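# Transfer the wet-printed cloth into the frame on the other board

## Task

Carry the just-printed cloth over to the frame on the other board and leave it there lying flat, aligned square with the frame, with the printed side facing up. Because the ink is still wet, nothing may make contact with the printed area at any point.

## Robot and tools

Robot: two arms, left_arm and right_arm, each ending in a five-finger hand. The left_arm carries a left hand and the right_arm a right hand. Both arms share one table with the cloth and the two boards. A camera stand sits behind them. The cameras are cam_high (fixed overhead) plus cam_left_wrist and cam_right_wrist, one on each hand. All images are 672x504.

Frames. The scene frame has its origin at table height, halfway between the two nominal bases. +z points up, +x points out over the table, and left_arm is on the +y side; image left and right do not follow these names. The measured bases are left_arm at (-0.016, +0.380, 0) m and right_arm at (+0.048, -0.491, 0) m, each with a very small yaw. Every pose, velocity, Hand target and offset an arm reports or receives is in that arm's own base frame. Fixed cameras and the table use the scene frame.

Hand point. This is the controlled point, about 0.15 m out from the wrist flange and 0.05 m in front of the palm. Its +z runs along the straightened fingers, which reach 0.06 to 0.07 m past it. Its +y points out of the palm. On the right hand +x points away from the thumb; on the left hand +x points toward the thumb. A bracket on the little-finger side of the wrist sticks out and can strike things. With the palm down, the wrist may hang up to about 0.11 m below the hand point.

The 28-number row. Every row for either tool holds exactly 28 numbers, each in [-1, 1], and always covers both arms.
- 1-6: left_arm dx, dy, dz, rx, ry, rz. These are offsets, not a pose. They count from that arm's Hand target as it stood when the action or move began, along the arm's own base axes. 1.0 equals 0.6 m for dx, dy, dz and 180 degrees for rotation. rx, ry, rz form one rotation vector, turning about the Hand target's position. Six zeros means re-command the current Hand target.
- 7-12: left hand motor targets, in this order: little, ring, middle, index, thumb_bend, thumb_turn. These are absolute positions. +1 means straight or open, -1 means curled or closed. thumb_turn -1 puts the thumb in front of the palm, facing the fingers; +1 puts it beside the palm.
- 13: force_limit. This maps linearly from roughly 0 N at -1 to 10 N at +1 at the fingertip, or 15 N for the two thumb motors.
- 14: speed. This rises from near zero at -1 to full at +0.48 and stays full up to +1. Use -0.94 or lower to close gently.
- 15-28: the same layout again for right_arm and its hand.
There is no 'no change' value. To keep a hand as it is, resend the eight hand numbers from its last executed row.

Tools.
- execute_actions(actions, cameras): actions is a list of actions. Each action has up to 15 rows, and each row is one 1/30 s step. If an action has fewer rows, its last row fills the rest of the 0.5 s. Every row in an action counts from that action's starting Hand target, so sending the same offset again moves the arm further. Pass an empty list to get images and the full state.
- move(target, speed, blend, stop_force, zero, blocking, cameras): target is either one 28-number row or a list of up to 15 rows. Every row in the list is an offset from the Hand targets at the start of the move. speed is in m/s, from 0.002 to 3.6, default 0.25; turning is limited to twice that value in rad/s. Give one speed, or one per target. blend is a corner radius in m, one value or one per target; 0 stops at each target. stop_force is in N, from 3 to 120, shared by both arms. It ends an arm's path when the wrist sensor feels that much push against the direction of travel. It is unreliable while the hand turns. zero (default true) re-zeroes the sensor before the move. blocking=false returns early and cannot be combined with stop_force. A move does not avoid obstacles or the other arm. With a list, use the same hand numbers in every row.
- wait(seconds 0-10, cameras). stop(cameras) brakes a running move.
- zoom_image(camera, region=[x0, y0, x1, y1]) gives a closer view of that camera's latest image. The region can be at most 504 px on each side.
- show_instructions() shows the reference pages. zero_wrist_force(arm). finished_scene(scene=1) ends the scene and cannot be undone.

Results. For each arm you get end_effector_position (m), end_effector_quat_wxyz and velocities, plus 'Hand target', which is the base for the next offsets. The hand point often stops slightly short of its Hand target; to close the gap, send the missing distance as an offset. For the hands you get hand_measured, hand_stopped_by (moving, target, force, stalled or fault), hand_load_n (positive means pushed open; a drop to about 0 shows a lost grip), hand_force_limit and hand_speed. All of these use the motor order above. Wrist force and Wrist torque are in the end-effector axes, with a third line giving the peak since the last reading. Joint torques and joint positions are also reported. A move adds a 'move:' line ending in done, off_target, moving, held or fault. limits=paced means the pose was clipped, and limits=held means a step was withheld. The orientation command is clipped to within 32 degrees of the current orientation at each step.

Gripping. With the thumb in front of the palm, the hand holds objects about 0.035 to 0.065 m thick, or handles down to about 0.025 m. To grip harder, raise force_limit and send a more-closed target. To loosen, send a target more open than hand_measured.

Avoid. An arm stops for 10 s if the net outside force on it reaches about 150 N. It also stops if joint contact torque reaches 139 N m (shoulders, elbow) or 26 N m (wrists). Arms are stiff, so a target set past a hard surface can trigger a fault. Fast moves hit harder and overshoot. Keep the two arms and hands apart; a clearance check exists but does not fully prevent contact. Steer around each arm's own base rather than near it. Hot motors give a MOTOR HOT warning, and at 85 °C the arm brakes for 30 to 60 s. Do not drop the cloth, leave it off the table, or let go of it while it is moving. Never touch the wet printed area with a finger, arm or anything else.

Each tool is called after ">>>" by a JSON object that holds its "method" and its "body".

Reference images:

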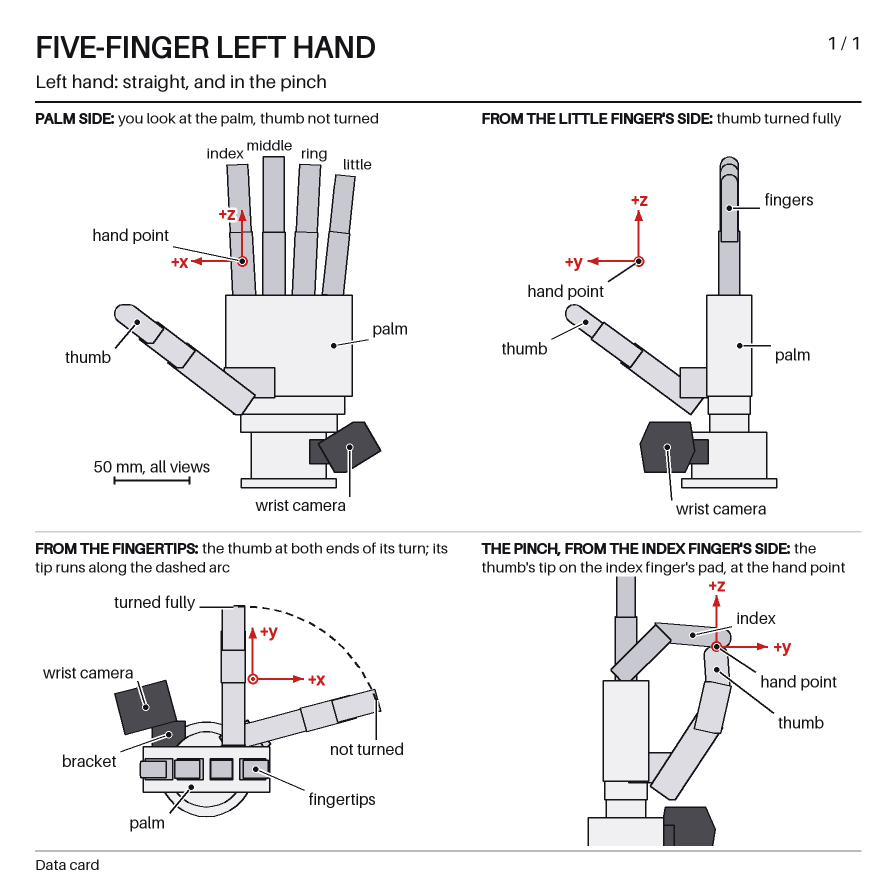

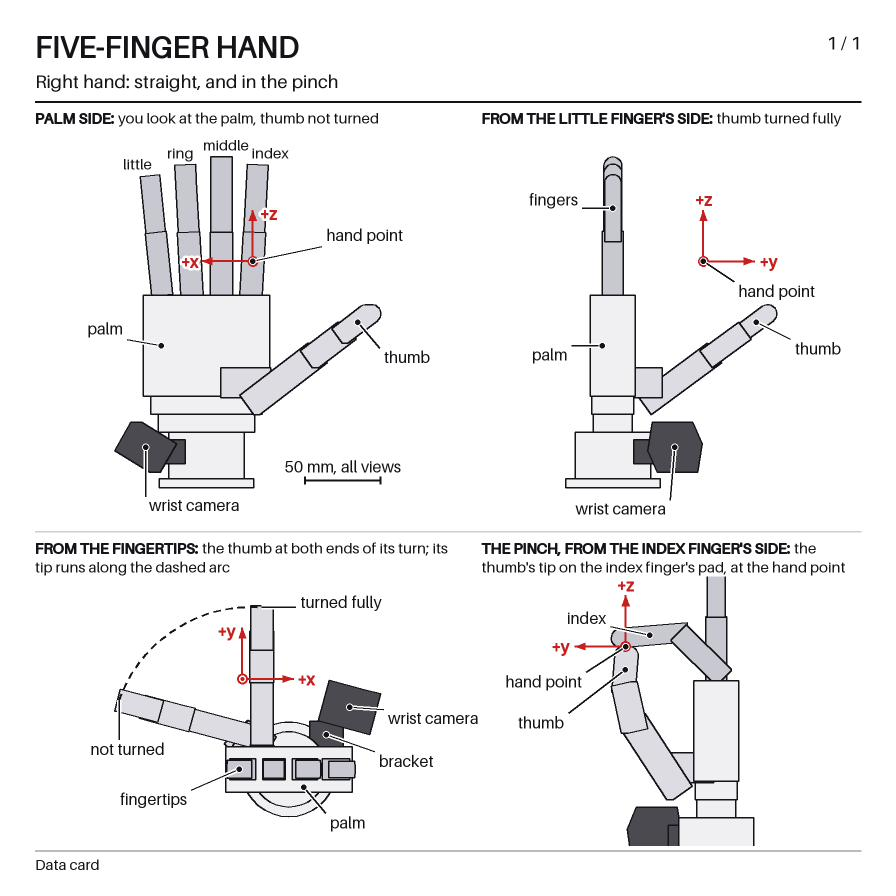

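## Session

>>> {"method": "execute_actions", "body": {"actions": []}}

Scene clock: 0.00 s.
left_arm: end_effector_position=(+0.6611, -0.2552, +0.2021) hand_measured=(+1.000, +1.000, +1.000, +1.000, +1.000, +1.000) hand_load_n=(+0.0, +0.0, +0.0, +0.0, +0.0, +0.0) hand_stopped_by=(target, target, target, target, target, target) hand_force_limit=0.00 hand_speed=-0.80 end_effector_quat_wxyz=(+0.077, +0.842, +0.016, +0.534) | right_arm: end_effector_position=(+0.5727, +0.5711, +0.1716) hand_measured=(+1.000, +1.000, +1.000, +1.000, +1.000, +1.000) hand_load_n=(+0.0, +0.0, +0.0, +0.0, +0.5, +0.0) hand_stopped_by=(target, target, target, target, target, target) hand_force_limit=0.00 hand_speed=-0.80 end_effector_quat_wxyz=(-0.264, +0.221, +0.768, +0.540)
Joint positions: left_arm=[3.054 -1.917 -1.765 3.251 -1.538 1.424] | right_arm=[0.309 -0.606 0.983 0.759 0.312 -0.382]
Joint velocities: within noise
Joint torques (N m): no reading
Wrist force (N): no reading
Wrist torque (N m): no reading
Wrist force, peak (N): no reading
Hand target: left_arm +0.6611, -0.2552, +0.2021; +0.077, +0.842, +0.016, +0.534 | right_arm +0.5727, +0.5711, +0.1716; -0.264, +0.221, +0.768, +0.540

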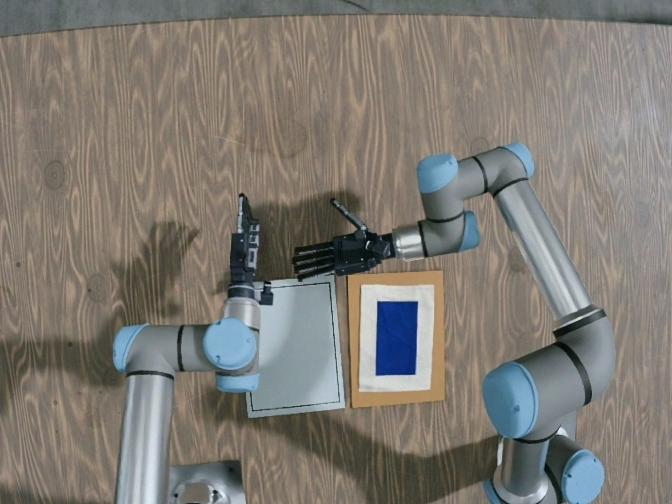

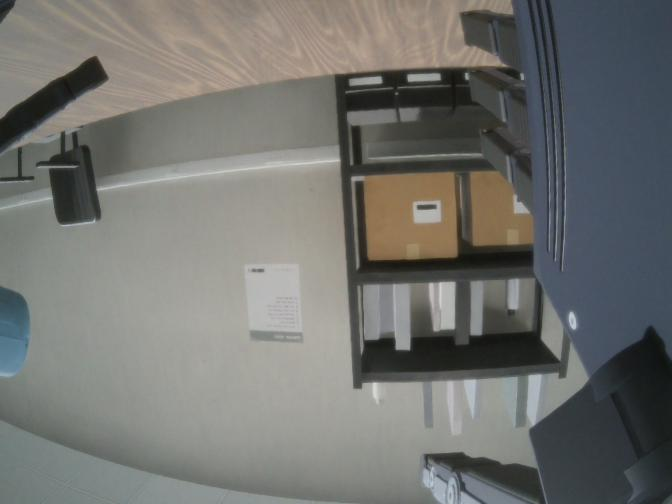

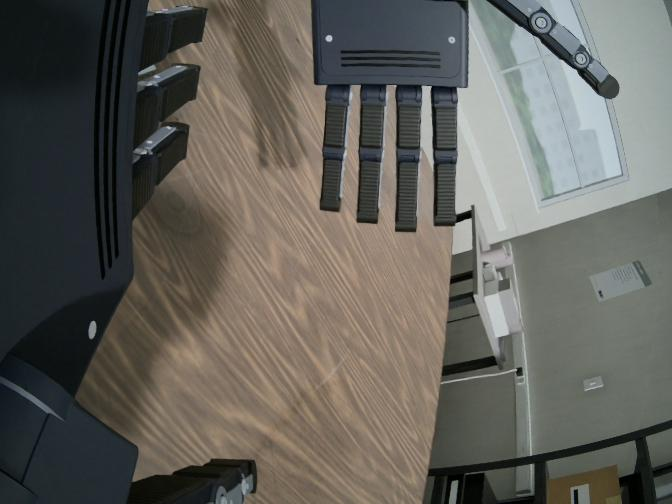

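>>> {"method": "zoom_image", "body": {"camera": "cam_high", "region": [230, 255, 460, 430]}}

>>> {"method": "zoom_image", "body": {"camera": "cam_high", "region": [320, 255, 460, 360]}}

Scaled by 2.191.

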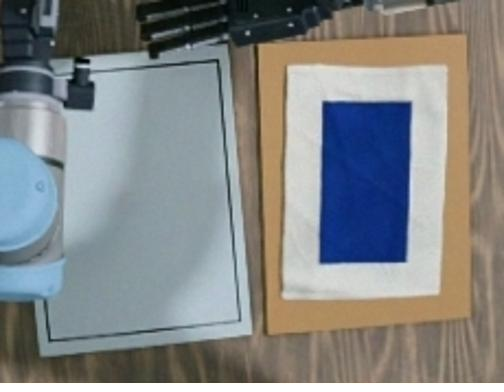

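Scaled by 3.600.

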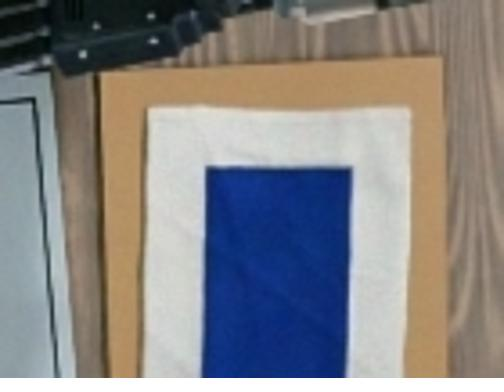

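>>> {"method": "move", "body": {"target": [0,0,0,0,0,0,1,1,1,1,1,1,0,-0.8,-0.301,-0.444,0.2973,-0.0744,0.7342,-0.2656,-1,-1,0,0,1,-1,0,0.2], "speed": 0.45, "cameras": ["all"]}}

Scene clock: 317.33 s.
left_arm: end_effector_position=(+0.6611, -0.2552, +0.2021) hand_measured=(+1.000, +1.000, +1.000, +1.000, +1.000, +1.000) hand_load_n=(+0.0, +0.0, +0.0, +0.0, +0.0, +0.0) hand_stopped_by=(target, target, target, target, target, target) hand_force_limit=0.00 hand_speed=-0.80 end_effector_quat_wxyz=(+0.077, +0.842, +0.016, +0.534) | right_arm: end_effector_position=(+0.3922, +0.3047, +0.3500) hand_measured=(-1.000, -1.000, +0.000, +0.000, +1.000, -1.000) hand_load_n=(+0.0, +0.0, +0.0, +0.0, +0.0, +0.0) hand_stopped_by=(target, target, target, target, target, target) hand_force_limit=0.00 hand_speed=0.20 end_effector_quat_wxyz=(-0.574, +0.819, +0.000, +0.000)
Joint positions: left_arm=[3.054 -1.917 -1.765 3.251 -1.538 1.424] | right_arm=[-0.103 -1.263 1.528 1.583 0.363 1.275]
Joint torques (N m): left_arm=[-0.52 32.53 19.55 0.45 0.23 -0.06] | right_arm=[-6.54 -41.51 -6.79 4.01 0.18 -1.67]
Wrist force (N): left_arm=[0.4 -0.3 0.1] | right_arm=[-0.8 1.3 0.8]
Wrist torque (N m): left_arm=[-0.05 -0.06 0.02] | right_arm=[-0.30 0.24 -0.04]
Wrist force, peak (N): left_arm=[0.1 -0.4 0.6] | right_arm=[-2.0 0.6 0.6]
Hand target: left_arm +0.6611, -0.2552, +0.2021; +0.077, +0.842, +0.016, +0.534 | right_arm +0.3921, +0.3047, +0.3500; -0.574, +0.819, +0.000, +0.000
Off the commanded pose: left_arm 0.000 m, 0 deg | right_arm 0.000 m, 0 deg.
move: done
camera_calibration:
cam_right_wrist: T_world_to_cam=[[0.231864, -0.391178, -0.890628, 0.33777], [-0.834882, -0.549897, 0.0241724, 0.476952], [-0.49921, 0.737965, -0.454089, 0.242891], [0, 0, 0, 1]] pos_world=[0.441136, 0.215158, 0.399592]

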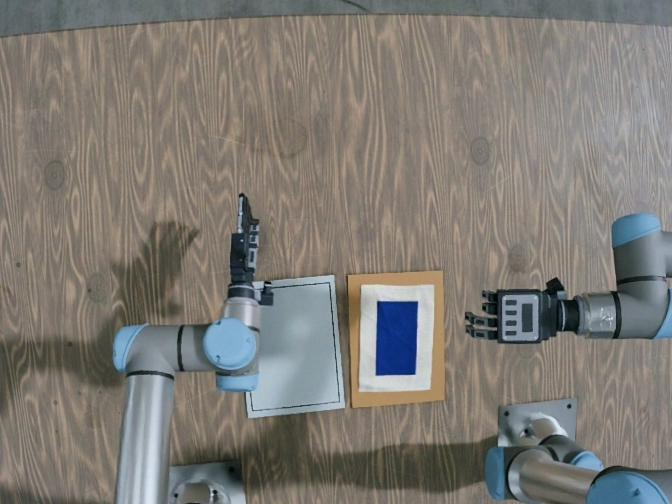

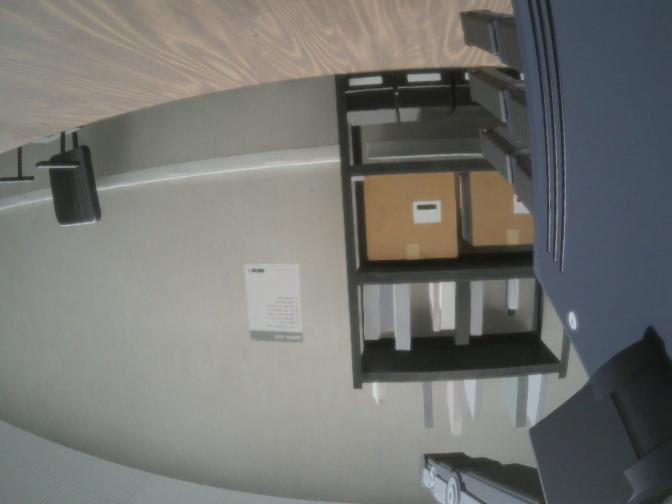

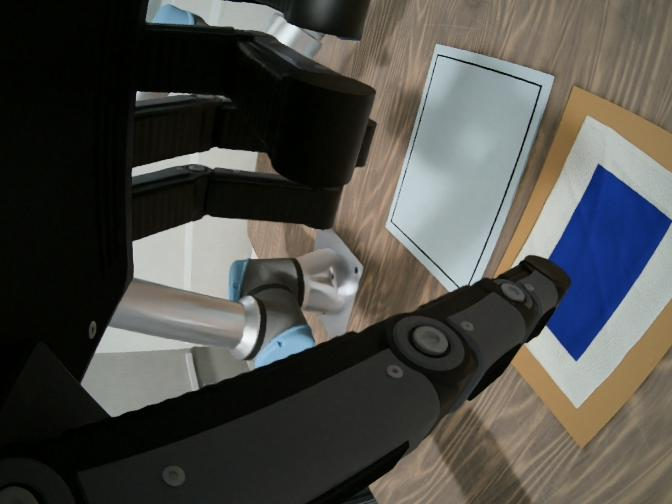

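>>> {"method": "move", "body": {"target": [-0.3415,-0.131,0.163,0.479,-0.135,-0.485,-1,-1,0,0,1,-1,0,0.2,-0.4552,0.1347,-0.0833,-0.1315,0.0545,-0.2458,-1,-1,0,0,1,-1,0,0.2], "speed": 0.4, "cameras": ["all"]}}

Scene clock: 334.00 s.
left_arm: end_effector_position=(+0.4562, -0.3338, +0.2999) hand_measured=(-1.000, -1.000, +0.000, +0.000, +1.000, -1.000) hand_load_n=(+0.0, +0.0, +0.0, +0.0, +0.0, +0.0) hand_stopped_by=(target, target, target, target, target, target) hand_force_limit=0.00 hand_speed=0.20 end_effector_quat_wxyz=(+0.146, -0.353, +0.854, -0.354) | right_arm: end_effector_position=(+0.1190, +0.3855, +0.3000) hand_measured=(-1.000, -1.000, +0.000, +0.000, +1.000, -1.000) hand_load_n=(+0.0, +0.0, +0.0, +0.0, +0.0, +0.0) hand_stopped_by=(target, target, target, target, target, target) hand_force_limit=0.00 hand_speed=0.20 end_effector_quat_wxyz=(-0.354, +0.853, -0.353, +0.146)
Joint positions: left_arm=[2.935 -1.818 -1.301 2.245 -1.172 3.575] | right_arm=[0.89 -1.77 1.743 0.814 1.644 3.215]
Joint torques (N m): left_arm=[-13.22 17.02 30.16 -3.19 -1.28 2.12] | right_arm=[6.03 -4 -30.66 2.09 1.9 1.37]
Wrist force (N): left_arm=[2.7 1.3 -0.2] | right_arm=[-0.5 0.7 0.5]
Wrist torque (N m): left_arm=[0.01 -0.29 0.21] | right_arm=[-0.29 0.20 -0.16]
Wrist force, peak (N): left_arm=[3.2 1.1 -0.8] | right_arm=[-0.9 1.5 1.3]
Hand target: left_arm +0.4562, -0.3338, +0.2999; +0.146, -0.353, +0.854, -0.354 | right_arm +0.1190, +0.3855, +0.3000; -0.354, +0.853, -0.353, +0.146
Off the commanded pose: left_arm 0.000 m, 0 deg | right_arm 0.000 m, 0 deg.
move: done
camera_calibration:
cam_left_wrist: T_world_to_cam=[[0.3405, -0.673703, 0.655884, -0.575452], [-0.94013, -0.233083, 0.24865, 0.268875], [-0.0146409, -0.701282, -0.712734, 0.105736], [0, 0, 0, 1]] pos_world=[0.450267, -0.250862, 0.385936]
cam_right_wrist: T_world_to_cam=[[-0.352664, -0.680462, -0.642339, 0.494771], [-0.935612, 0.244632, 0.254529, -0.0689277], [-0.01606, 0.690744, -0.722921, 0.0656162], [0, 0, 0, 1]] pos_world=[0.111052, 0.308211, 0.38279]

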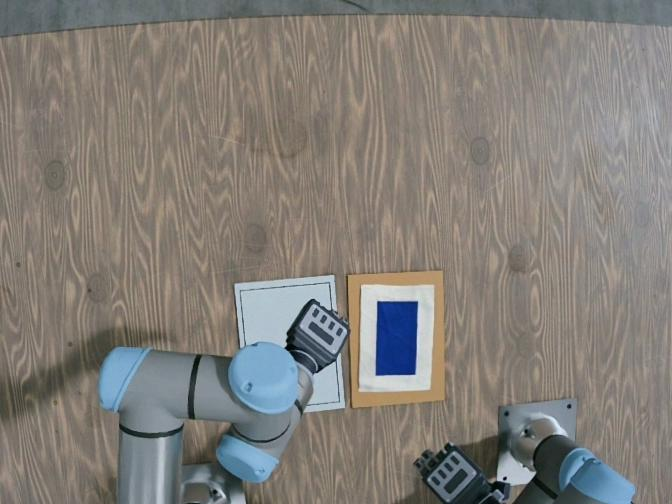

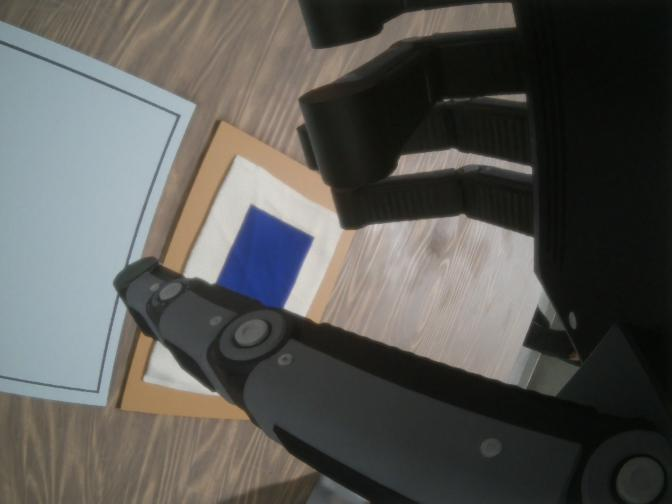

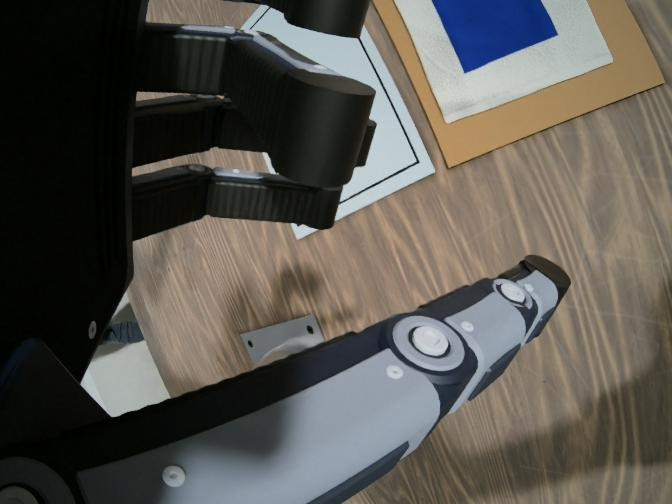

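>>> {"method": "move", "body": {"target": [0,0,0,0,0,0,-1,-1,-0.2,-0.2,0.4,-1,0,0.2,0,0,0,0,0,0,-1,-1,-0.35,-0.35,0.2,-1,0,0.2], "cameras": ["cam_left_wrist","cam_right_wrist"]}}

Scene clock: 341.83 s.
left_arm: end_effector_position=(+0.4562, -0.3338, +0.2999) hand_measured=(-1.000, -1.000, -0.200, -0.200, +0.400, -1.000) hand_load_n=(+0.0, +0.0, +0.0, +0.0, +0.0, +0.0) hand_stopped_by=(target, target, target, target, target, target) hand_force_limit=0.00 hand_speed=0.20 end_effector_quat_wxyz=(+0.146, -0.353, +0.854, -0.354) | right_arm: end_effector_position=(+0.1190, +0.3855, +0.3000) hand_measured=(-1.000, -1.000, -0.350, -0.350, +0.336, -1.000) hand_load_n=(+0.0, +0.0, +2.5, +0.0, +20.0, +1.5) hand_stopped_by=(target, target, target, target, force, target) hand_force_limit=0.00 hand_speed=0.20 end_effector_quat_wxyz=(-0.354, +0.853, -0.353, +0.146)
Joint positions: left_arm=[2.935 -1.818 -1.301 2.245 -1.172 3.575] | right_arm=[0.89 -1.77 1.743 0.814 1.644 3.216]
Joint torques (N m): left_arm=[-13.44 19.91 31.66 -2.73 -1.25 2.33] | right_arm=[5.99 -3.73 -30.17 1.23 1.53 1.22]
Wrist force (N): left_arm=[2.8 1.2 -0.4] | right_arm=[-0.4 0.6 0.4]
Wrist torque (N m): left_arm=[0.02 -0.30 0.21] | right_arm=[-0.30 0.18 -0.15]
Wrist force, peak (N): left_arm=[2.9 1.6 -0.4] | right_arm=[-0.7 0.6 0.8]
Hand target: left_arm +0.4562, -0.3338, +0.2999; +0.146, -0.353, +0.854, -0.354 | right_arm +0.1190, +0.3855, +0.3000; -0.354, +0.853, -0.353, +0.146
Off the commanded pose: left_arm 0.000 m, 0 deg | right_arm 0.000 m, 0 deg.
move: done
camera_calibration:
cam_left_wrist: T_world_to_cam=[[0.340434, -0.673836, 0.655782, -0.575416], [-0.940153, -0.233005, 0.248639, 0.268909], [-0.0147412, -0.70118, -0.712832, 0.105845], [0, 0, 0, 1]] pos_world=[0.450267, -0.250863, 0.385936]
cam_right_wrist: T_world_to_cam=[[-0.35282, -0.680535, -0.642176, 0.494749], [-0.935555, 0.244862, 0.254517, -0.0690005], [-0.0159633, 0.69059, -0.72307, 0.0657085], [0, 0, 0, 1]] pos_world=[0.111053, 0.308212, 0.38279]
Images, in order (width x height): cam_left_wrist 672x504, cam_right_wrist 672x504.

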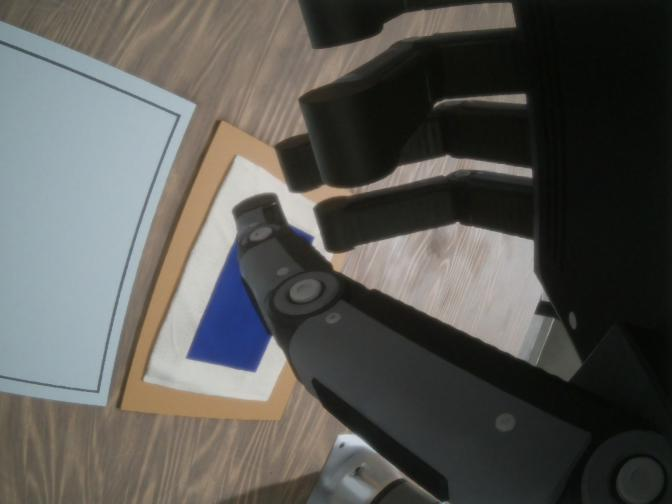

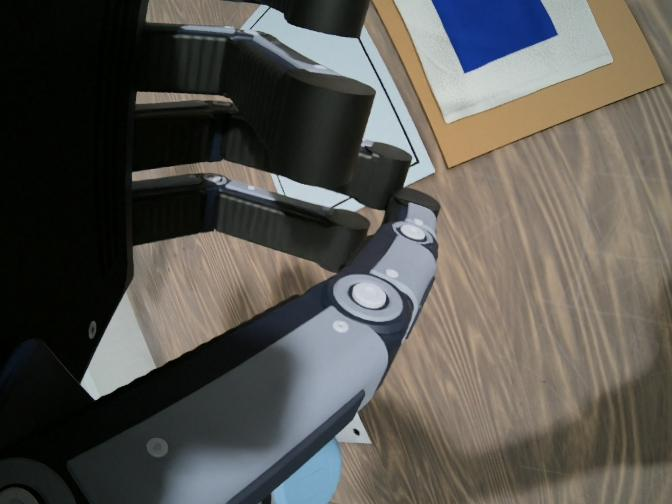

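>>> {"method": "zoom_image", "body": {"camera": "cam_right_wrist", "region": [280, 100, 480, 300]}}

>>> {"method": "zoom_image", "body": {"camera": "cam_left_wrist", "region": [190, 100, 390, 300]}}

Scaled by 2.520 from the camera's 672x504 image, which has a finer 960x720 frame.

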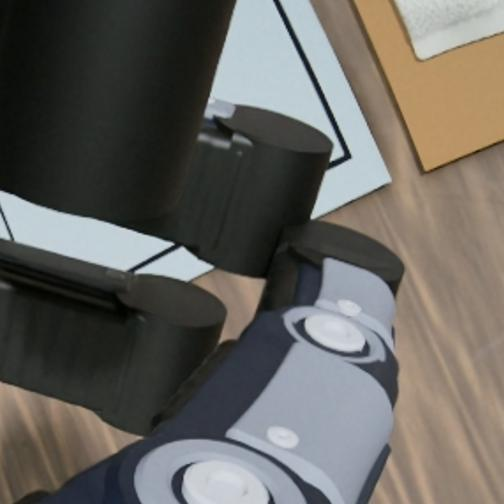

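Scaled by 2.520 from the camera's 672x504 image, which has a finer 960x720 frame.

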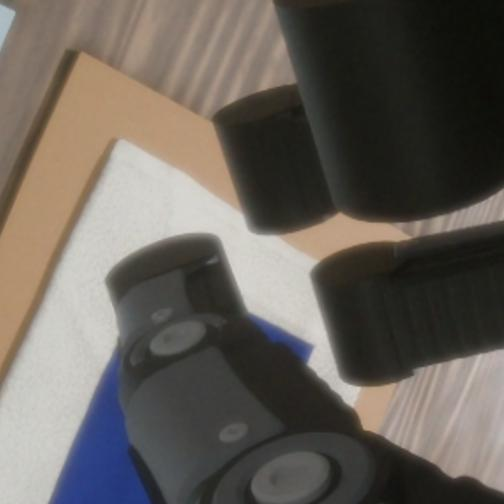

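>>> {"method": "move", "body": {"target": [0,0,-0.4,0.0333,-0.0333,-0.0471,-1,-1,-1,-1,0.5,-1,0,0.3,0,0,-0.4,-0.0333,-0.0333,0.0471,-1,-1,-1,-0.2,1,1,0,0.3], "speed": 0.25}}

>>> {"method": "move", "body": {"target": [0,0,-0.13,0,0,0,-1,-1,-1,-1,0.5,-1,0,0.3,0,0,-0.13,0,0,0,-1,-1,-1,-0.2,1,1,0,0.3], "speed": 0.02, "stop_force": 3, "cameras": ["all"]}}

Scene clock: 442.40 s.
left_arm: end_effector_position=(+0.4562, -0.3338, +0.0600) hand_measured=(-1.000, -1.000, -0.664, -1.000, +0.502, -1.000) hand_load_n=(+0.0, +0.0, +5.0, +0.0, +3.0, +0.0) hand_stopped_by=(target, target, force, target, target, target) hand_force_limit=0.00 hand_speed=0.30 end_effector_quat_wxyz=(+0.182, -0.262, +0.886, -0.337) | right_arm: end_effector_position=(+0.1190, +0.3855, +0.0601) hand_measured=(-1.000, -1.000, -0.396, -0.200, +1.000, +1.000) hand_load_n=(+0.0, +0.0, +0.0, +0.0, +0.0, +0.0) hand_stopped_by=(target, target, force, target, target, target) hand_force_limit=0.00 hand_speed=0.30 end_effector_quat_wxyz=(-0.337, +0.886, -0.262, +0.182)
Joint positions: left_arm=[2.903 -1.964 -1.735 2.833 -1.192 3.759] | right_arm=[0.942 -1.557 2.197 0.15 1.68 3.043]
Joint torques (N m): left_arm=[-13.23 20.93 4.63 0.92 -1.29 2.05] | right_arm=[7.37 -9.24 -6.42 -1.02 1.67 -1.8]
Wrist force (N): left_arm=[3.0 1.0 -0.5] | right_arm=[-0.6 0.8 0.4]
Wrist torque (N m): left_arm=[0.02 -0.30 0.22] | right_arm=[-0.23 0.19 -0.04]
Wrist force, peak (N): left_arm=[3.2 2.0 0.0] | right_arm=[-0.5 1.5 1.0]
Hand target: left_arm +0.4562, -0.3338, +0.0599; +0.182, -0.262, +0.886, -0.337 | right_arm +0.1190, +0.3855, +0.0600; -0.337, +0.886, -0.262, +0.182
Off the commanded pose: left_arm 0.000 m, 0 deg | right_arm 0.000 m, 0 deg.
move: done

Scene clock: 445.97 s.
left_arm: end_effector_position=(+0.4562, -0.3338, +0.0134) hand_measured=(-1.000, -1.000, -0.664, -1.000, +0.502, -1.000) hand_load_n=(+0.0, +0.0, +4.5, +0.5, +3.0, +0.0) hand_stopped_by=(target, target, force, target, target, target) hand_force_limit=0.00 hand_speed=0.30 end_effector_quat_wxyz=(+0.182, -0.262, +0.886, -0.336) | right_arm: end_effector_position=(+0.1190, +0.3855, +0.0144) hand_measured=(-1.000, -1.000, -0.396, -0.200, +1.000, +1.000) hand_load_n=(+0.0, +0.0, +0.0, -1.0, +0.0, +0.0) hand_stopped_by=(target, target, force, target, target, target) hand_force_limit=0.00 hand_speed=0.30 end_effector_quat_wxyz=(-0.337, +0.886, -0.262, +0.182)
Joint positions: left_arm=[2.903 -2.028 -1.781 2.943 -1.192 3.759] | right_arm=[0.942 -1.468 2.255 0.004 1.68 3.043]
Joint torques (N m): left_arm=[-9.66 40.56 26.08 -3.13 -1.13 2.1] | right_arm=[-1.45 -27.01 -25.17 2.65 0.65 -1.69]
Wrist force (N): left_arm=[2.5 -1.0 -3.2] | right_arm=[-0.5 -1.8 -0.9]
Wrist torque (N m): left_arm=[-0.02 -0.34 0.23] | right_arm=[-0.25 0.24 -0.03]
Wrist force, peak (N): left_arm=[2.5 -7.7 -12.6] | right_arm=[1.0 -9.1 -5.6]
Hand target: left_arm +0.4562, -0.3338, +0.0134; +0.182, -0.262, +0.886, -0.336 (not the last commanded pose) | right_arm +0.1190, +0.3855, +0.0144; -0.337, +0.886, -0.262, +0.182 (not the last commanded pose)
Off the commanded pose: left_arm 0.032 m, 0 deg | right_arm 0.032 m, 0 deg.
move: contact (left_arm, right_arm)
camera_calibration:
cam_left_wrist: T_world_to_cam=[[0.166393, -0.777768, 0.606127, -0.34213], [-0.985467, -0.109863, 0.129556, 0.403457], [-0.0341736, -0.618875, -0.784746, -0.0610742], [0, 0, 0, 1]] pos_world=[0.452434, -0.259571, 0.107177]
cam_right_wrist: T_world_to_cam=[[-0.179086, -0.784897, -0.593181, 0.330203], [-0.983289, 0.122742, 0.134451, 0.0581293], [-0.0327216, 0.607347, -0.793762, -0.105731], [0, 0, 0, 1]] pos_world=[0.112833, 0.316256, 0.104129]

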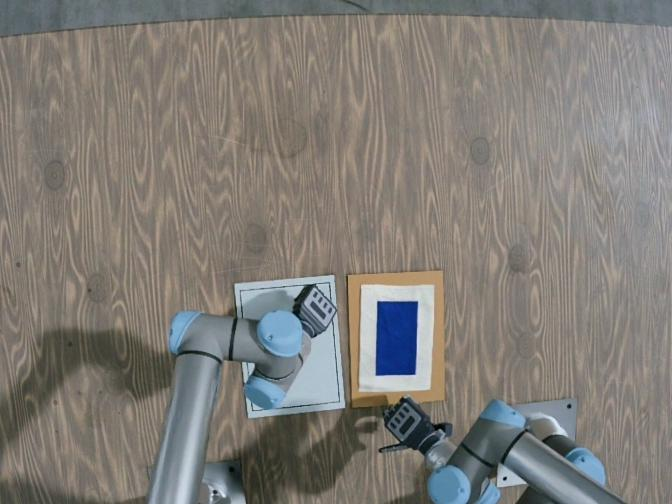

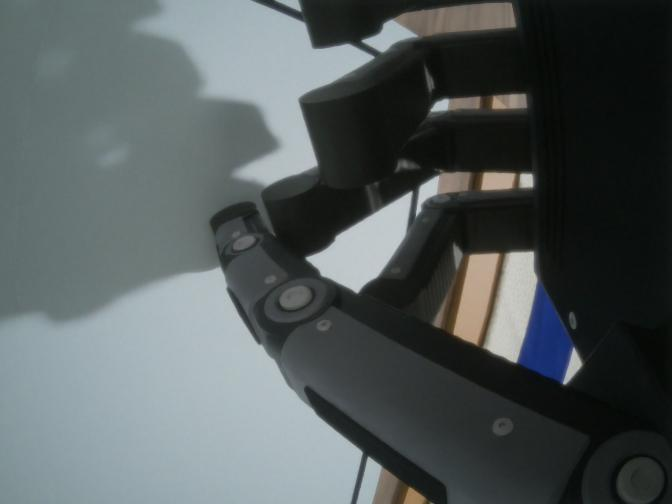

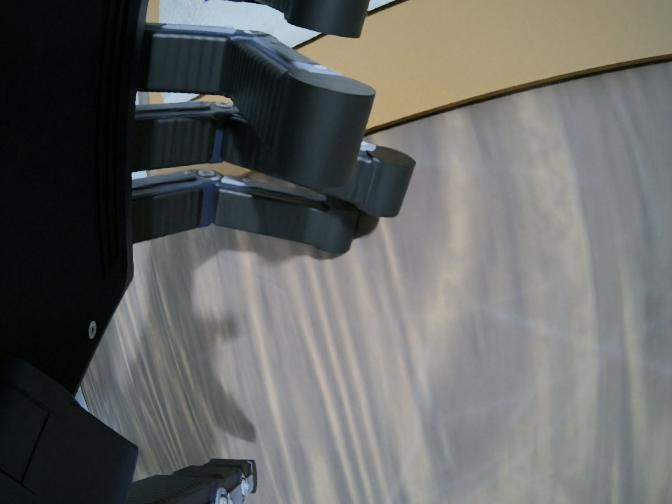

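>>> {"method": "move", "body": {"target": [0,0,0.05,0,0,0,-1,-1,-1,-0.2,1,1,0,0.3,0,0,0.05,0,0,0,-1,-1,-0.3,-0.2,1,-1,0,0.3], "speed": 0.1}}

>>> {"method": "move", "body": {"target": [0,0,0,0,0,0,-1,-1,-0.3,-0.2,1,1,0,0.3,0,0,0,0,0,0,-1,-1,-0.3,-0.2,0.6,-1,0,0.0], "speed": 0.1}}

>>> {"method": "move", "body": {"target": [0,0,-0.1,0,0,0,-1,-1,-0.3,-0.2,1,1,0,0.3,0,0,-0.1,0,0,0,-1,-1,-0.3,-0.2,0.6,-1,0,0.0], "speed": 0.02, "stop_force": 3, "cameras": ["cam_left_wrist","cam_right_wrist"]}}

Scene clock: 458.20 s.
left_arm: end_effector_position=(+0.4561, -0.3338, +0.0434) hand_measured=(-1.000, -1.000, -0.664, -0.200, +1.000, +1.000) hand_load_n=(+0.0, +0.0, +0.0, +0.0, +0.0, -0.5) hand_stopped_by=(target, target, force, target, target, target) hand_force_limit=0.00 hand_speed=0.30 end_effector_quat_wxyz=(+0.182, -0.262, +0.886, -0.336) | right_arm: end_effector_position=(+0.1190, +0.3855, +0.0443) hand_measured=(-1.000, -1.000, -0.300, -0.200, +1.000, -1.000) hand_load_n=(+0.0, +0.0, +0.0, +0.0, +0.0, +0.0) hand_stopped_by=(target, target, target, target, target, target) hand_force_limit=0.00 hand_speed=0.30 end_effector_quat_wxyz=(-0.337, +0.886, -0.262, +0.182)
Joint positions: left_arm=[2.903 -1.986 -1.752 2.873 -1.193 3.759] | right_arm=[0.942 -1.528 2.219 0.101 1.68 3.043]
Joint torques (N m): left_arm=[0.76 43.74 28.2 -3.09 0.24 1.81] | right_arm=[-4.62 -27.36 -25.6 2.17 -1.21 0.05]
Wrist force (N): left_arm=[3.1 1.4 -0.7] | right_arm=[-0.8 0.5 0.5]
Wrist torque (N m): left_arm=[0.08 -0.33 0.23] | right_arm=[-0.28 0.21 -0.05]
Wrist force, peak (N): left_arm=[-2.1 -7.7 -5.1] | right_arm=[-0.3 -1.8 -0.8]
Hand target: left_arm +0.4562, -0.3338, +0.0434; +0.182, -0.262, +0.886, -0.336 | right_arm +0.1190, +0.3855, +0.0444; -0.337, +0.886, -0.262, +0.182
Off the commanded pose: left_arm 0.000 m, 0 deg | right_arm 0.000 m, 0 deg.
move: done

Scene clock: 458.77 s.
left_arm: end_effector_position=(+0.4562, -0.3338, +0.0434) hand_measured=(-1.000, -1.000, -0.300, -0.200, +1.000, +1.000) hand_load_n=(+0.0, +0.0, +0.0, +0.0, +0.0, +0.0) hand_stopped_by=(target, target, target, target, target, target) hand_force_limit=0.00 hand_speed=0.30 end_effector_quat_wxyz=(+0.182, -0.262, +0.886, -0.336) | right_arm: end_effector_position=(+0.1190, +0.3855, +0.0444) hand_measured=(-1.000, -1.000, -0.300, -0.200, +0.600, -1.000) hand_load_n=(+0.0, +0.0, -0.5, +0.0, +0.0, +0.0) hand_stopped_by=(target, target, target, target, target, target) hand_force_limit=0.00 hand_speed=0.00 end_effector_quat_wxyz=(-0.337, +0.886, -0.262, +0.182)
Joint positions: left_arm=[2.903 -1.985 -1.752 2.873 -1.193 3.759] | right_arm=[0.942 -1.529 2.218 0.101 1.68 3.043]
Joint torques (N m): left_arm=[10.38 42.64 28.93 -3.17 1.84 1.77] | right_arm=[-5.72 -27.04 -25.25 2.03 -1.27 -1.43]
Wrist force (N): left_arm=[3.1 1.3 -0.3] | right_arm=[-0.8 0.7 0.5]
Wrist torque (N m): left_arm=[0.04 -0.33 0.23] | right_arm=[-0.25 0.21 -0.04]
Wrist force, peak (N): left_arm=[3.4 1.2 -0.5] | right_arm=[-0.9 0.7 0.6]
Hand target: left_arm +0.4562, -0.3338, +0.0434; +0.182, -0.262, +0.886, -0.336 | right_arm +0.1190, +0.3855, +0.0444; -0.337, +0.886, -0.262, +0.182
Off the commanded pose: left_arm 0.000 m, 0 deg | right_arm 0.000 m, 0 deg.
move: done

Scene clock: 461.50 s.
left_arm: end_effector_position=(+0.4562, -0.3338, +0.0177) hand_measured=(-1.000, -1.000, -0.300, -0.200, +1.000, +1.000) hand_load_n=(+0.0, +0.0, +0.0, -1.5, +0.0, +0.0) hand_stopped_by=(target, target, target, target, target, target) hand_force_limit=0.00 hand_speed=0.30 end_effector_quat_wxyz=(+0.182, -0.262, +0.886, -0.336) | right_arm: end_effector_position=(+0.1190, +0.3854, +0.0143) hand_measured=(-1.000, -1.000, -0.300, -0.200, +0.600, -1.000) hand_load_n=(+0.0, +0.0, +0.0, -1.0, +0.0, +0.0) hand_stopped_by=(target, target, target, target, target, target) hand_force_limit=0.00 hand_speed=0.00 end_effector_quat_wxyz=(-0.337, +0.886, -0.262, +0.182)
Joint positions: left_arm=[2.903 -2.022 -1.777 2.933 -1.192 3.759] | right_arm=[0.942 -1.468 2.255 0.004 1.68 3.043]
Joint torques (N m): left_arm=[8.16 41.93 25.65 -3.41 -1.62 1.44] | right_arm=[-5.46 -28.26 -23.55 2.68 -1.01 -1.86]
Wrist force (N): left_arm=[2.2 -2.0 -2.4] | right_arm=[-0.4 -1.8 -1.1]
Wrist torque (N m): left_arm=[0.08 -0.33 0.21] | right_arm=[-0.22 0.18 0.01]
Wrist force, peak (N): left_arm=[1.7 -10.1 -6.8] | right_arm=[0.7 -9.7 -5.8]
Hand target: left_arm +0.4562, -0.3338, +0.0177; +0.182, -0.262, +0.886, -0.336 (not the last commanded pose) | right_arm +0.1190, +0.3854, +0.0143; -0.337, +0.886, -0.262, +0.182 (not the last commanded pose)
Off the commanded pose: left_arm 0.034 m, 0 deg | right_arm 0.030 m, 0 deg.
move: contact (left_arm, right_arm)
camera_calibration:
cam_left_wrist: T_world_to_cam=[[0.16639, -0.777827, 0.606052, -0.344743], [-0.985464, -0.109809, 0.129625, 0.402905], [-0.0342756, -0.618811, -0.784792, -0.0576317], [0, 0, 0, 1]] pos_world=[0.452435, -0.259571, 0.111477]
cam_right_wrist: T_world_to_cam=[[-0.179158, -0.784947, -0.593094, 0.330218], [-0.983272, 0.122749, 0.134565, 0.0581134], [-0.0328247, 0.607282, -0.793808, -0.105694], [0, 0, 0, 1]] pos_world=[0.112833, 0.316256, 0.10413]
Images, in order (width x height): cam_left_wrist 672x504, cam_right_wrist 672x504.

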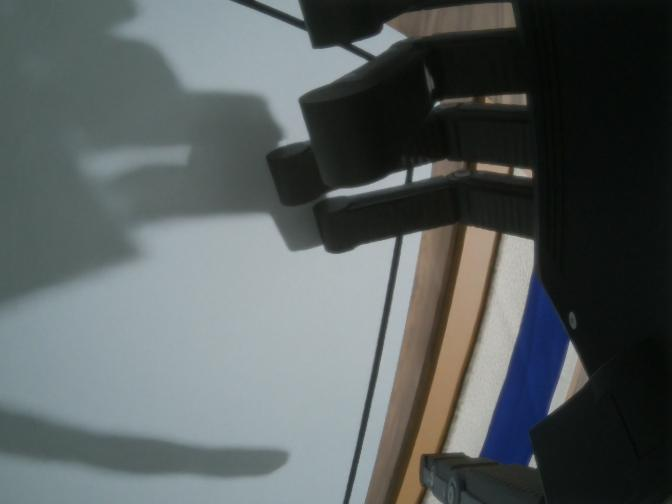

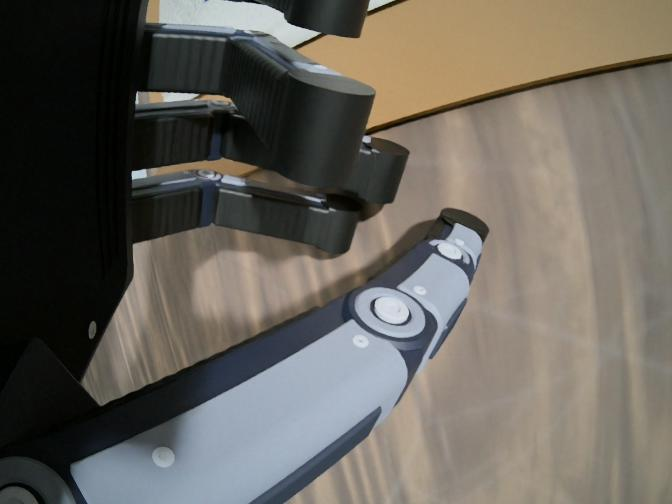

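>>> {"method": "move", "body": {"target": [0,0,0.03,0,0,0,-1,-1,-0.3,-0.2,1,1,0,0.3,0,0,0.003,0,0,0,-1,-1,-0.3,-0.2,0.2,-1,-0.8,-0.9], "speed": 0.1, "cameras": ["cam_right_wrist"]}}

>>> {"method": "wait", "body": {"seconds": 3, "cameras": ["cam_right_wrist"]}}

Scene clock: 471.53 s.
left_arm: end_effector_position=(+0.4562, -0.3338, +0.0357) hand_measured=(-1.000, -1.000, -0.300, -0.200, +1.000, +1.000) hand_load_n=(+0.0, +0.0, +0.0, +0.0, +0.0, +0.0) hand_stopped_by=(target, target, target, target, target, target) hand_force_limit=0.00 hand_speed=0.30 end_effector_quat_wxyz=(+0.182, -0.262, +0.886, -0.336) | right_arm: end_effector_position=(+0.1190, +0.3854, +0.0161) hand_measured=(-1.000, -1.000, -0.300, -0.200, +0.328, -1.000) hand_load_n=(+0.0, +0.0, +0.0, +0.5, +2.0, +0.5) hand_stopped_by=(target, target, target, target, force, target) hand_force_limit=-0.80 hand_speed=-0.90 end_effector_quat_wxyz=(-0.337, +0.886, -0.262, +0.182)
Joint positions: left_arm=[2.903 -1.996 -1.76 2.891 -1.192 3.759] | right_arm=[0.942 -1.472 2.253 0.01 1.68 3.043]
Joint torques (N m): left_arm=[-5.53 43.3 26.53 -2.97 -1.1 2.07] | right_arm=[-0.58 -28.62 -24.21 2.08 -1.19 -1.79]
Wrist force (N): left_arm=[3.1 1.2 -0.6] | right_arm=[-0.8 0.8 0.5]
Wrist torque (N m): left_arm=[0.05 -0.34 0.23] | right_arm=[-0.24 0.21 -0.02]
Wrist force, peak (N): left_arm=[2.3 -2.2 -2.5] | right_arm=[-0.6 -2.0 -1.2]
Hand target: left_arm +0.4562, -0.3338, +0.0357; +0.182, -0.262, +0.886, -0.336 | right_arm +0.1190, +0.3854, +0.0161; -0.337, +0.886, -0.262, +0.182
Off the commanded pose: left_arm 0.000 m, 0 deg | right_arm 0.000 m, 0 deg.
move: done
camera_calibration:
cam_right_wrist: T_world_to_cam=[[-0.179158, -0.784947, -0.593094, 0.331285], [-0.983272, 0.122749, 0.134565, 0.0578712], [-0.0328247, 0.607282, -0.793808, -0.104265], [0, 0, 0, 1]] pos_world=[0.112833, 0.316256, 0.10593]
Images, in order (width x height): cam_right_wrist 672x504.

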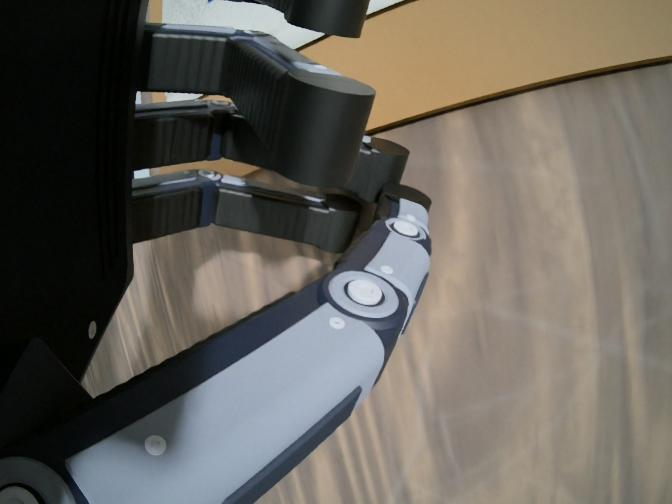

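Scene clock: 474.53 s.
left_arm: end_effector_position=(+0.4562, -0.3338, +0.0357) hand_measured=(-1.000, -1.000, -0.300, -0.200, +1.000, +1.000) hand_load_n=(+0.0, -0.5, +0.0, +0.0, +0.0, -0.5) hand_stopped_by=(target, target, target, target, target, target) hand_force_limit=0.00 hand_speed=0.30 end_effector_quat_wxyz=(+0.182, -0.262, +0.886, -0.336) | right_arm: end_effector_position=(+0.1190, +0.3854, +0.0161) hand_measured=(-1.000, -1.000, -0.300, -0.200, +0.328, -1.000) hand_load_n=(+0.0, +0.0, +0.5, +0.0, +2.0, +0.5) hand_stopped_by=(target, target, target, target, force, target) hand_force_limit=-0.80 hand_speed=-0.90 end_effector_quat_wxyz=(-0.337, +0.886, -0.262, +0.182)
Joint positions: left_arm=[2.903 -1.996 -1.76 2.891 -1.192 3.759] | right_arm=[0.942 -1.472 2.253 0.01 1.68 3.043]
Joint torques (N m): left_arm=[-12.6 43.59 27.56 -3.08 -0.52 1.83] | right_arm=[3.27 -28.35 -24.85 2.07 -1.19 -1.79]
Wrist force (N): left_arm=[3.1 1.1 -0.8] | right_arm=[-0.8 0.6 0.6]
Wrist torque (N m): left_arm=[0.03 -0.34 0.24] | right_arm=[-0.27 0.21 -0.03]
Wrist force, peak (N): left_arm=[3.3 1.3 -0.8] | right_arm=[-0.8 0.9 0.6]
Hand target: left_arm +0.4562, -0.3338, +0.0357; +0.182, -0.262, +0.886, -0.336 | right_arm +0.1190, +0.3854, +0.0161; -0.337, +0.886, -0.262, +0.182
Off the commanded pose: left_arm 0.000 m, 0 deg | right_arm 0.000 m, 0 deg.
wait: 3.00 s; at rest by 0.17 s
camera_calibration:
cam_right_wrist: T_world_to_cam=[[-0.179158, -0.784947, -0.593094, 0.331285], [-0.983272, 0.122749, 0.134565, 0.0578712], [-0.0328247, 0.607282, -0.793808, -0.104265], [0, 0, 0, 1]] pos_world=[0.112833, 0.316256, 0.10593]
Images, in order (width x height): cam_right_wrist 672x504.

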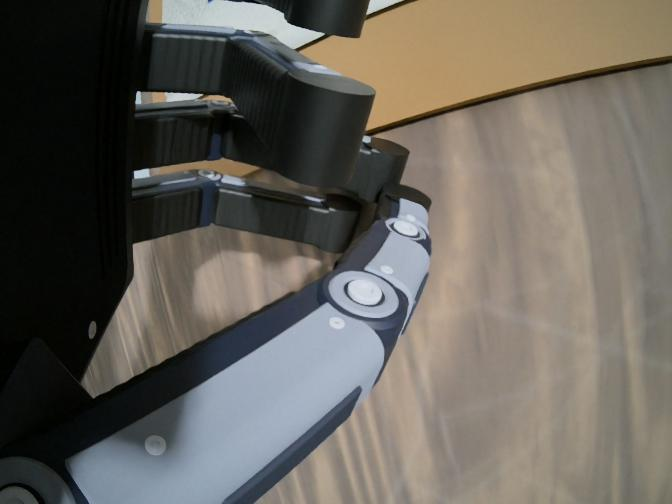

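>>> {"method": "move", "body": {"target": [0,0,0.03,0,0,0,-1,-1,-1,-0.2,1,1,0,0.3,0,0,0.03,0,0,0,-1,-1,-0.4,-0.35,0.6,-1,0.5,0.3], "speed": 0.1}}

>>> {"method": "move", "body": {"target": [0,0,0,0,0,0,-1,-1,-1,-0.2,1,1,0,0.3,0,0,-0.06,0,0,0,-1,-1,-0.4,-0.35,0.4,-1,0.5,0.0], "speed": 0.015, "stop_force": 3, "cameras": ["cam_right_wrist"]}}

Scene clock: 483.53 s.
left_arm: end_effector_position=(+0.4562, -0.3338, +0.0536) hand_measured=(-1.000, -1.000, -1.000, -0.200, +1.000, +1.000) hand_load_n=(+0.0, +0.0, +0.0, +0.0, +0.0, +0.0) hand_stopped_by=(target, target, target, target, target, target) hand_force_limit=0.00 hand_speed=0.30 end_effector_quat_wxyz=(+0.182, -0.262, +0.886, -0.336) | right_arm: end_effector_position=(+0.1189, +0.3854, +0.0340) hand_measured=(-1.000, -1.000, -0.376, -0.350, +0.600, -1.000) hand_load_n=(+0.0, +0.0, +0.0, +0.0, +0.0, +0.0) hand_stopped_by=(target, target, force, target, target, target) hand_force_limit=0.50 hand_speed=0.30 end_effector_quat_wxyz=(-0.337, +0.886, -0.262, +0.182)
Joint positions: left_arm=[2.903 -1.972 -1.742 2.849 -1.192 3.759] | right_arm=[0.942 -1.509 2.232 0.068 1.68 3.043]
Joint torques (N m): left_arm=[-6.55 42.44 27.43 -2.94 -0.35 -0.82] | right_arm=[-1.99 -26.4 -25.92 2.24 0.4 -0.48]
Wrist force (N): left_arm=[2.6 1.3 -0.5] | right_arm=[-1.0 0.7 0.5]
Wrist torque (N m): left_arm=[0.06 -0.25 0.20] | right_arm=[-0.25 0.23 -0.05]
Wrist force, peak (N): left_arm=[3.3 1.6 -0.7] | right_arm=[-1.0 0.9 0.6]
Hand target: left_arm +0.4562, -0.3338, +0.0537; +0.182, -0.262, +0.886, -0.336 | right_arm +0.1190, +0.3854, +0.0341; -0.337, +0.886, -0.262, +0.182
Off the commanded pose: left_arm 0.000 m, 0 deg | right_arm 0.000 m, 0 deg.
move: done

Scene clock: 486.43 s.
left_arm: end_effector_position=(+0.4562, -0.3338, +0.0537) hand_measured=(-1.000, -1.000, -1.000, -0.200, +1.000, +1.000) hand_load_n=(+0.5, +0.0, +0.5, +0.0, +0.0, +0.0) hand_stopped_by=(target, target, target, target, target, target) hand_force_limit=0.00 hand_speed=0.30 end_effector_quat_wxyz=(+0.182, -0.262, +0.886, -0.336) | right_arm: end_effector_position=(+0.1190, +0.3854, +0.0087) hand_measured=(-1.000, -1.000, -0.376, -0.350, +0.404, -1.000) hand_load_n=(+0.0, +0.0, +0.5, +0.0, +4.0, +0.5) hand_stopped_by=(target, target, force, target, target, target) hand_force_limit=0.50 hand_speed=0.00 end_effector_quat_wxyz=(-0.337, +0.886, -0.262, +0.182)
Joint positions: left_arm=[2.903 -1.972 -1.742 2.848 -1.192 3.759] | right_arm=[0.942 -1.456 2.261 -0.015 1.68 3.043]
Joint torques (N m): left_arm=[11.42 42.78 28.13 -3.2 0.36 -0.79] | right_arm=[-4.86 -26.94 -23.4 2.44 -0.63 -1.07]
Wrist force (N): left_arm=[3.1 1.5 -0.5] | right_arm=[-0.1 -2.2 -2.7]
Wrist torque (N m): left_arm=[0.08 -0.34 0.23] | right_arm=[-0.35 0.19 -0.03]
Wrist force, peak (N): left_arm=[3.5 1.3 -0.4] | right_arm=[0.3 -7.0 -10.4]
Hand target: left_arm +0.4562, -0.3338, +0.0537; +0.182, -0.262, +0.886, -0.336 | right_arm +0.1190, +0.3854, +0.0087; -0.337, +0.886, -0.262, +0.182 (not the last commanded pose)
Off the commanded pose: left_arm 0.000 m, 0 deg | right_arm 0.011 m, 0 deg.
move: contact (right_arm)
camera_calibration:
cam_right_wrist: T_world_to_cam=[[-0.179217, -0.78494, -0.593086, 0.326841], [-0.983262, 0.122796, 0.134601, 0.058861], [-0.0328252, 0.607282, -0.793808, -0.110218], [0, 0, 0, 1]] pos_world=[0.112833, 0.316256, 0.09843]
Images, in order (width x height): cam_right_wrist 672x504.

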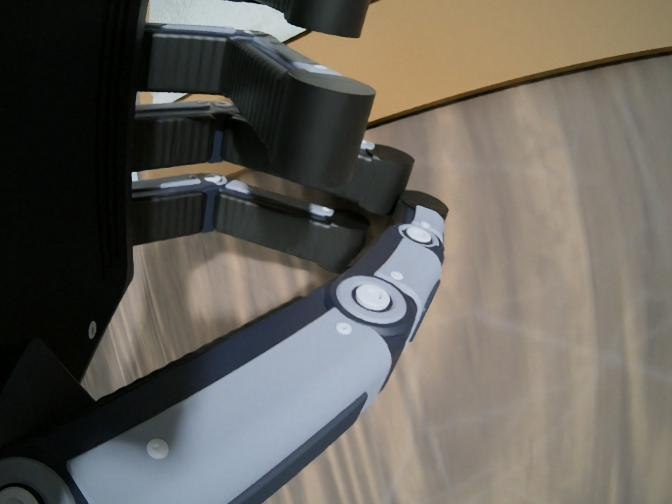

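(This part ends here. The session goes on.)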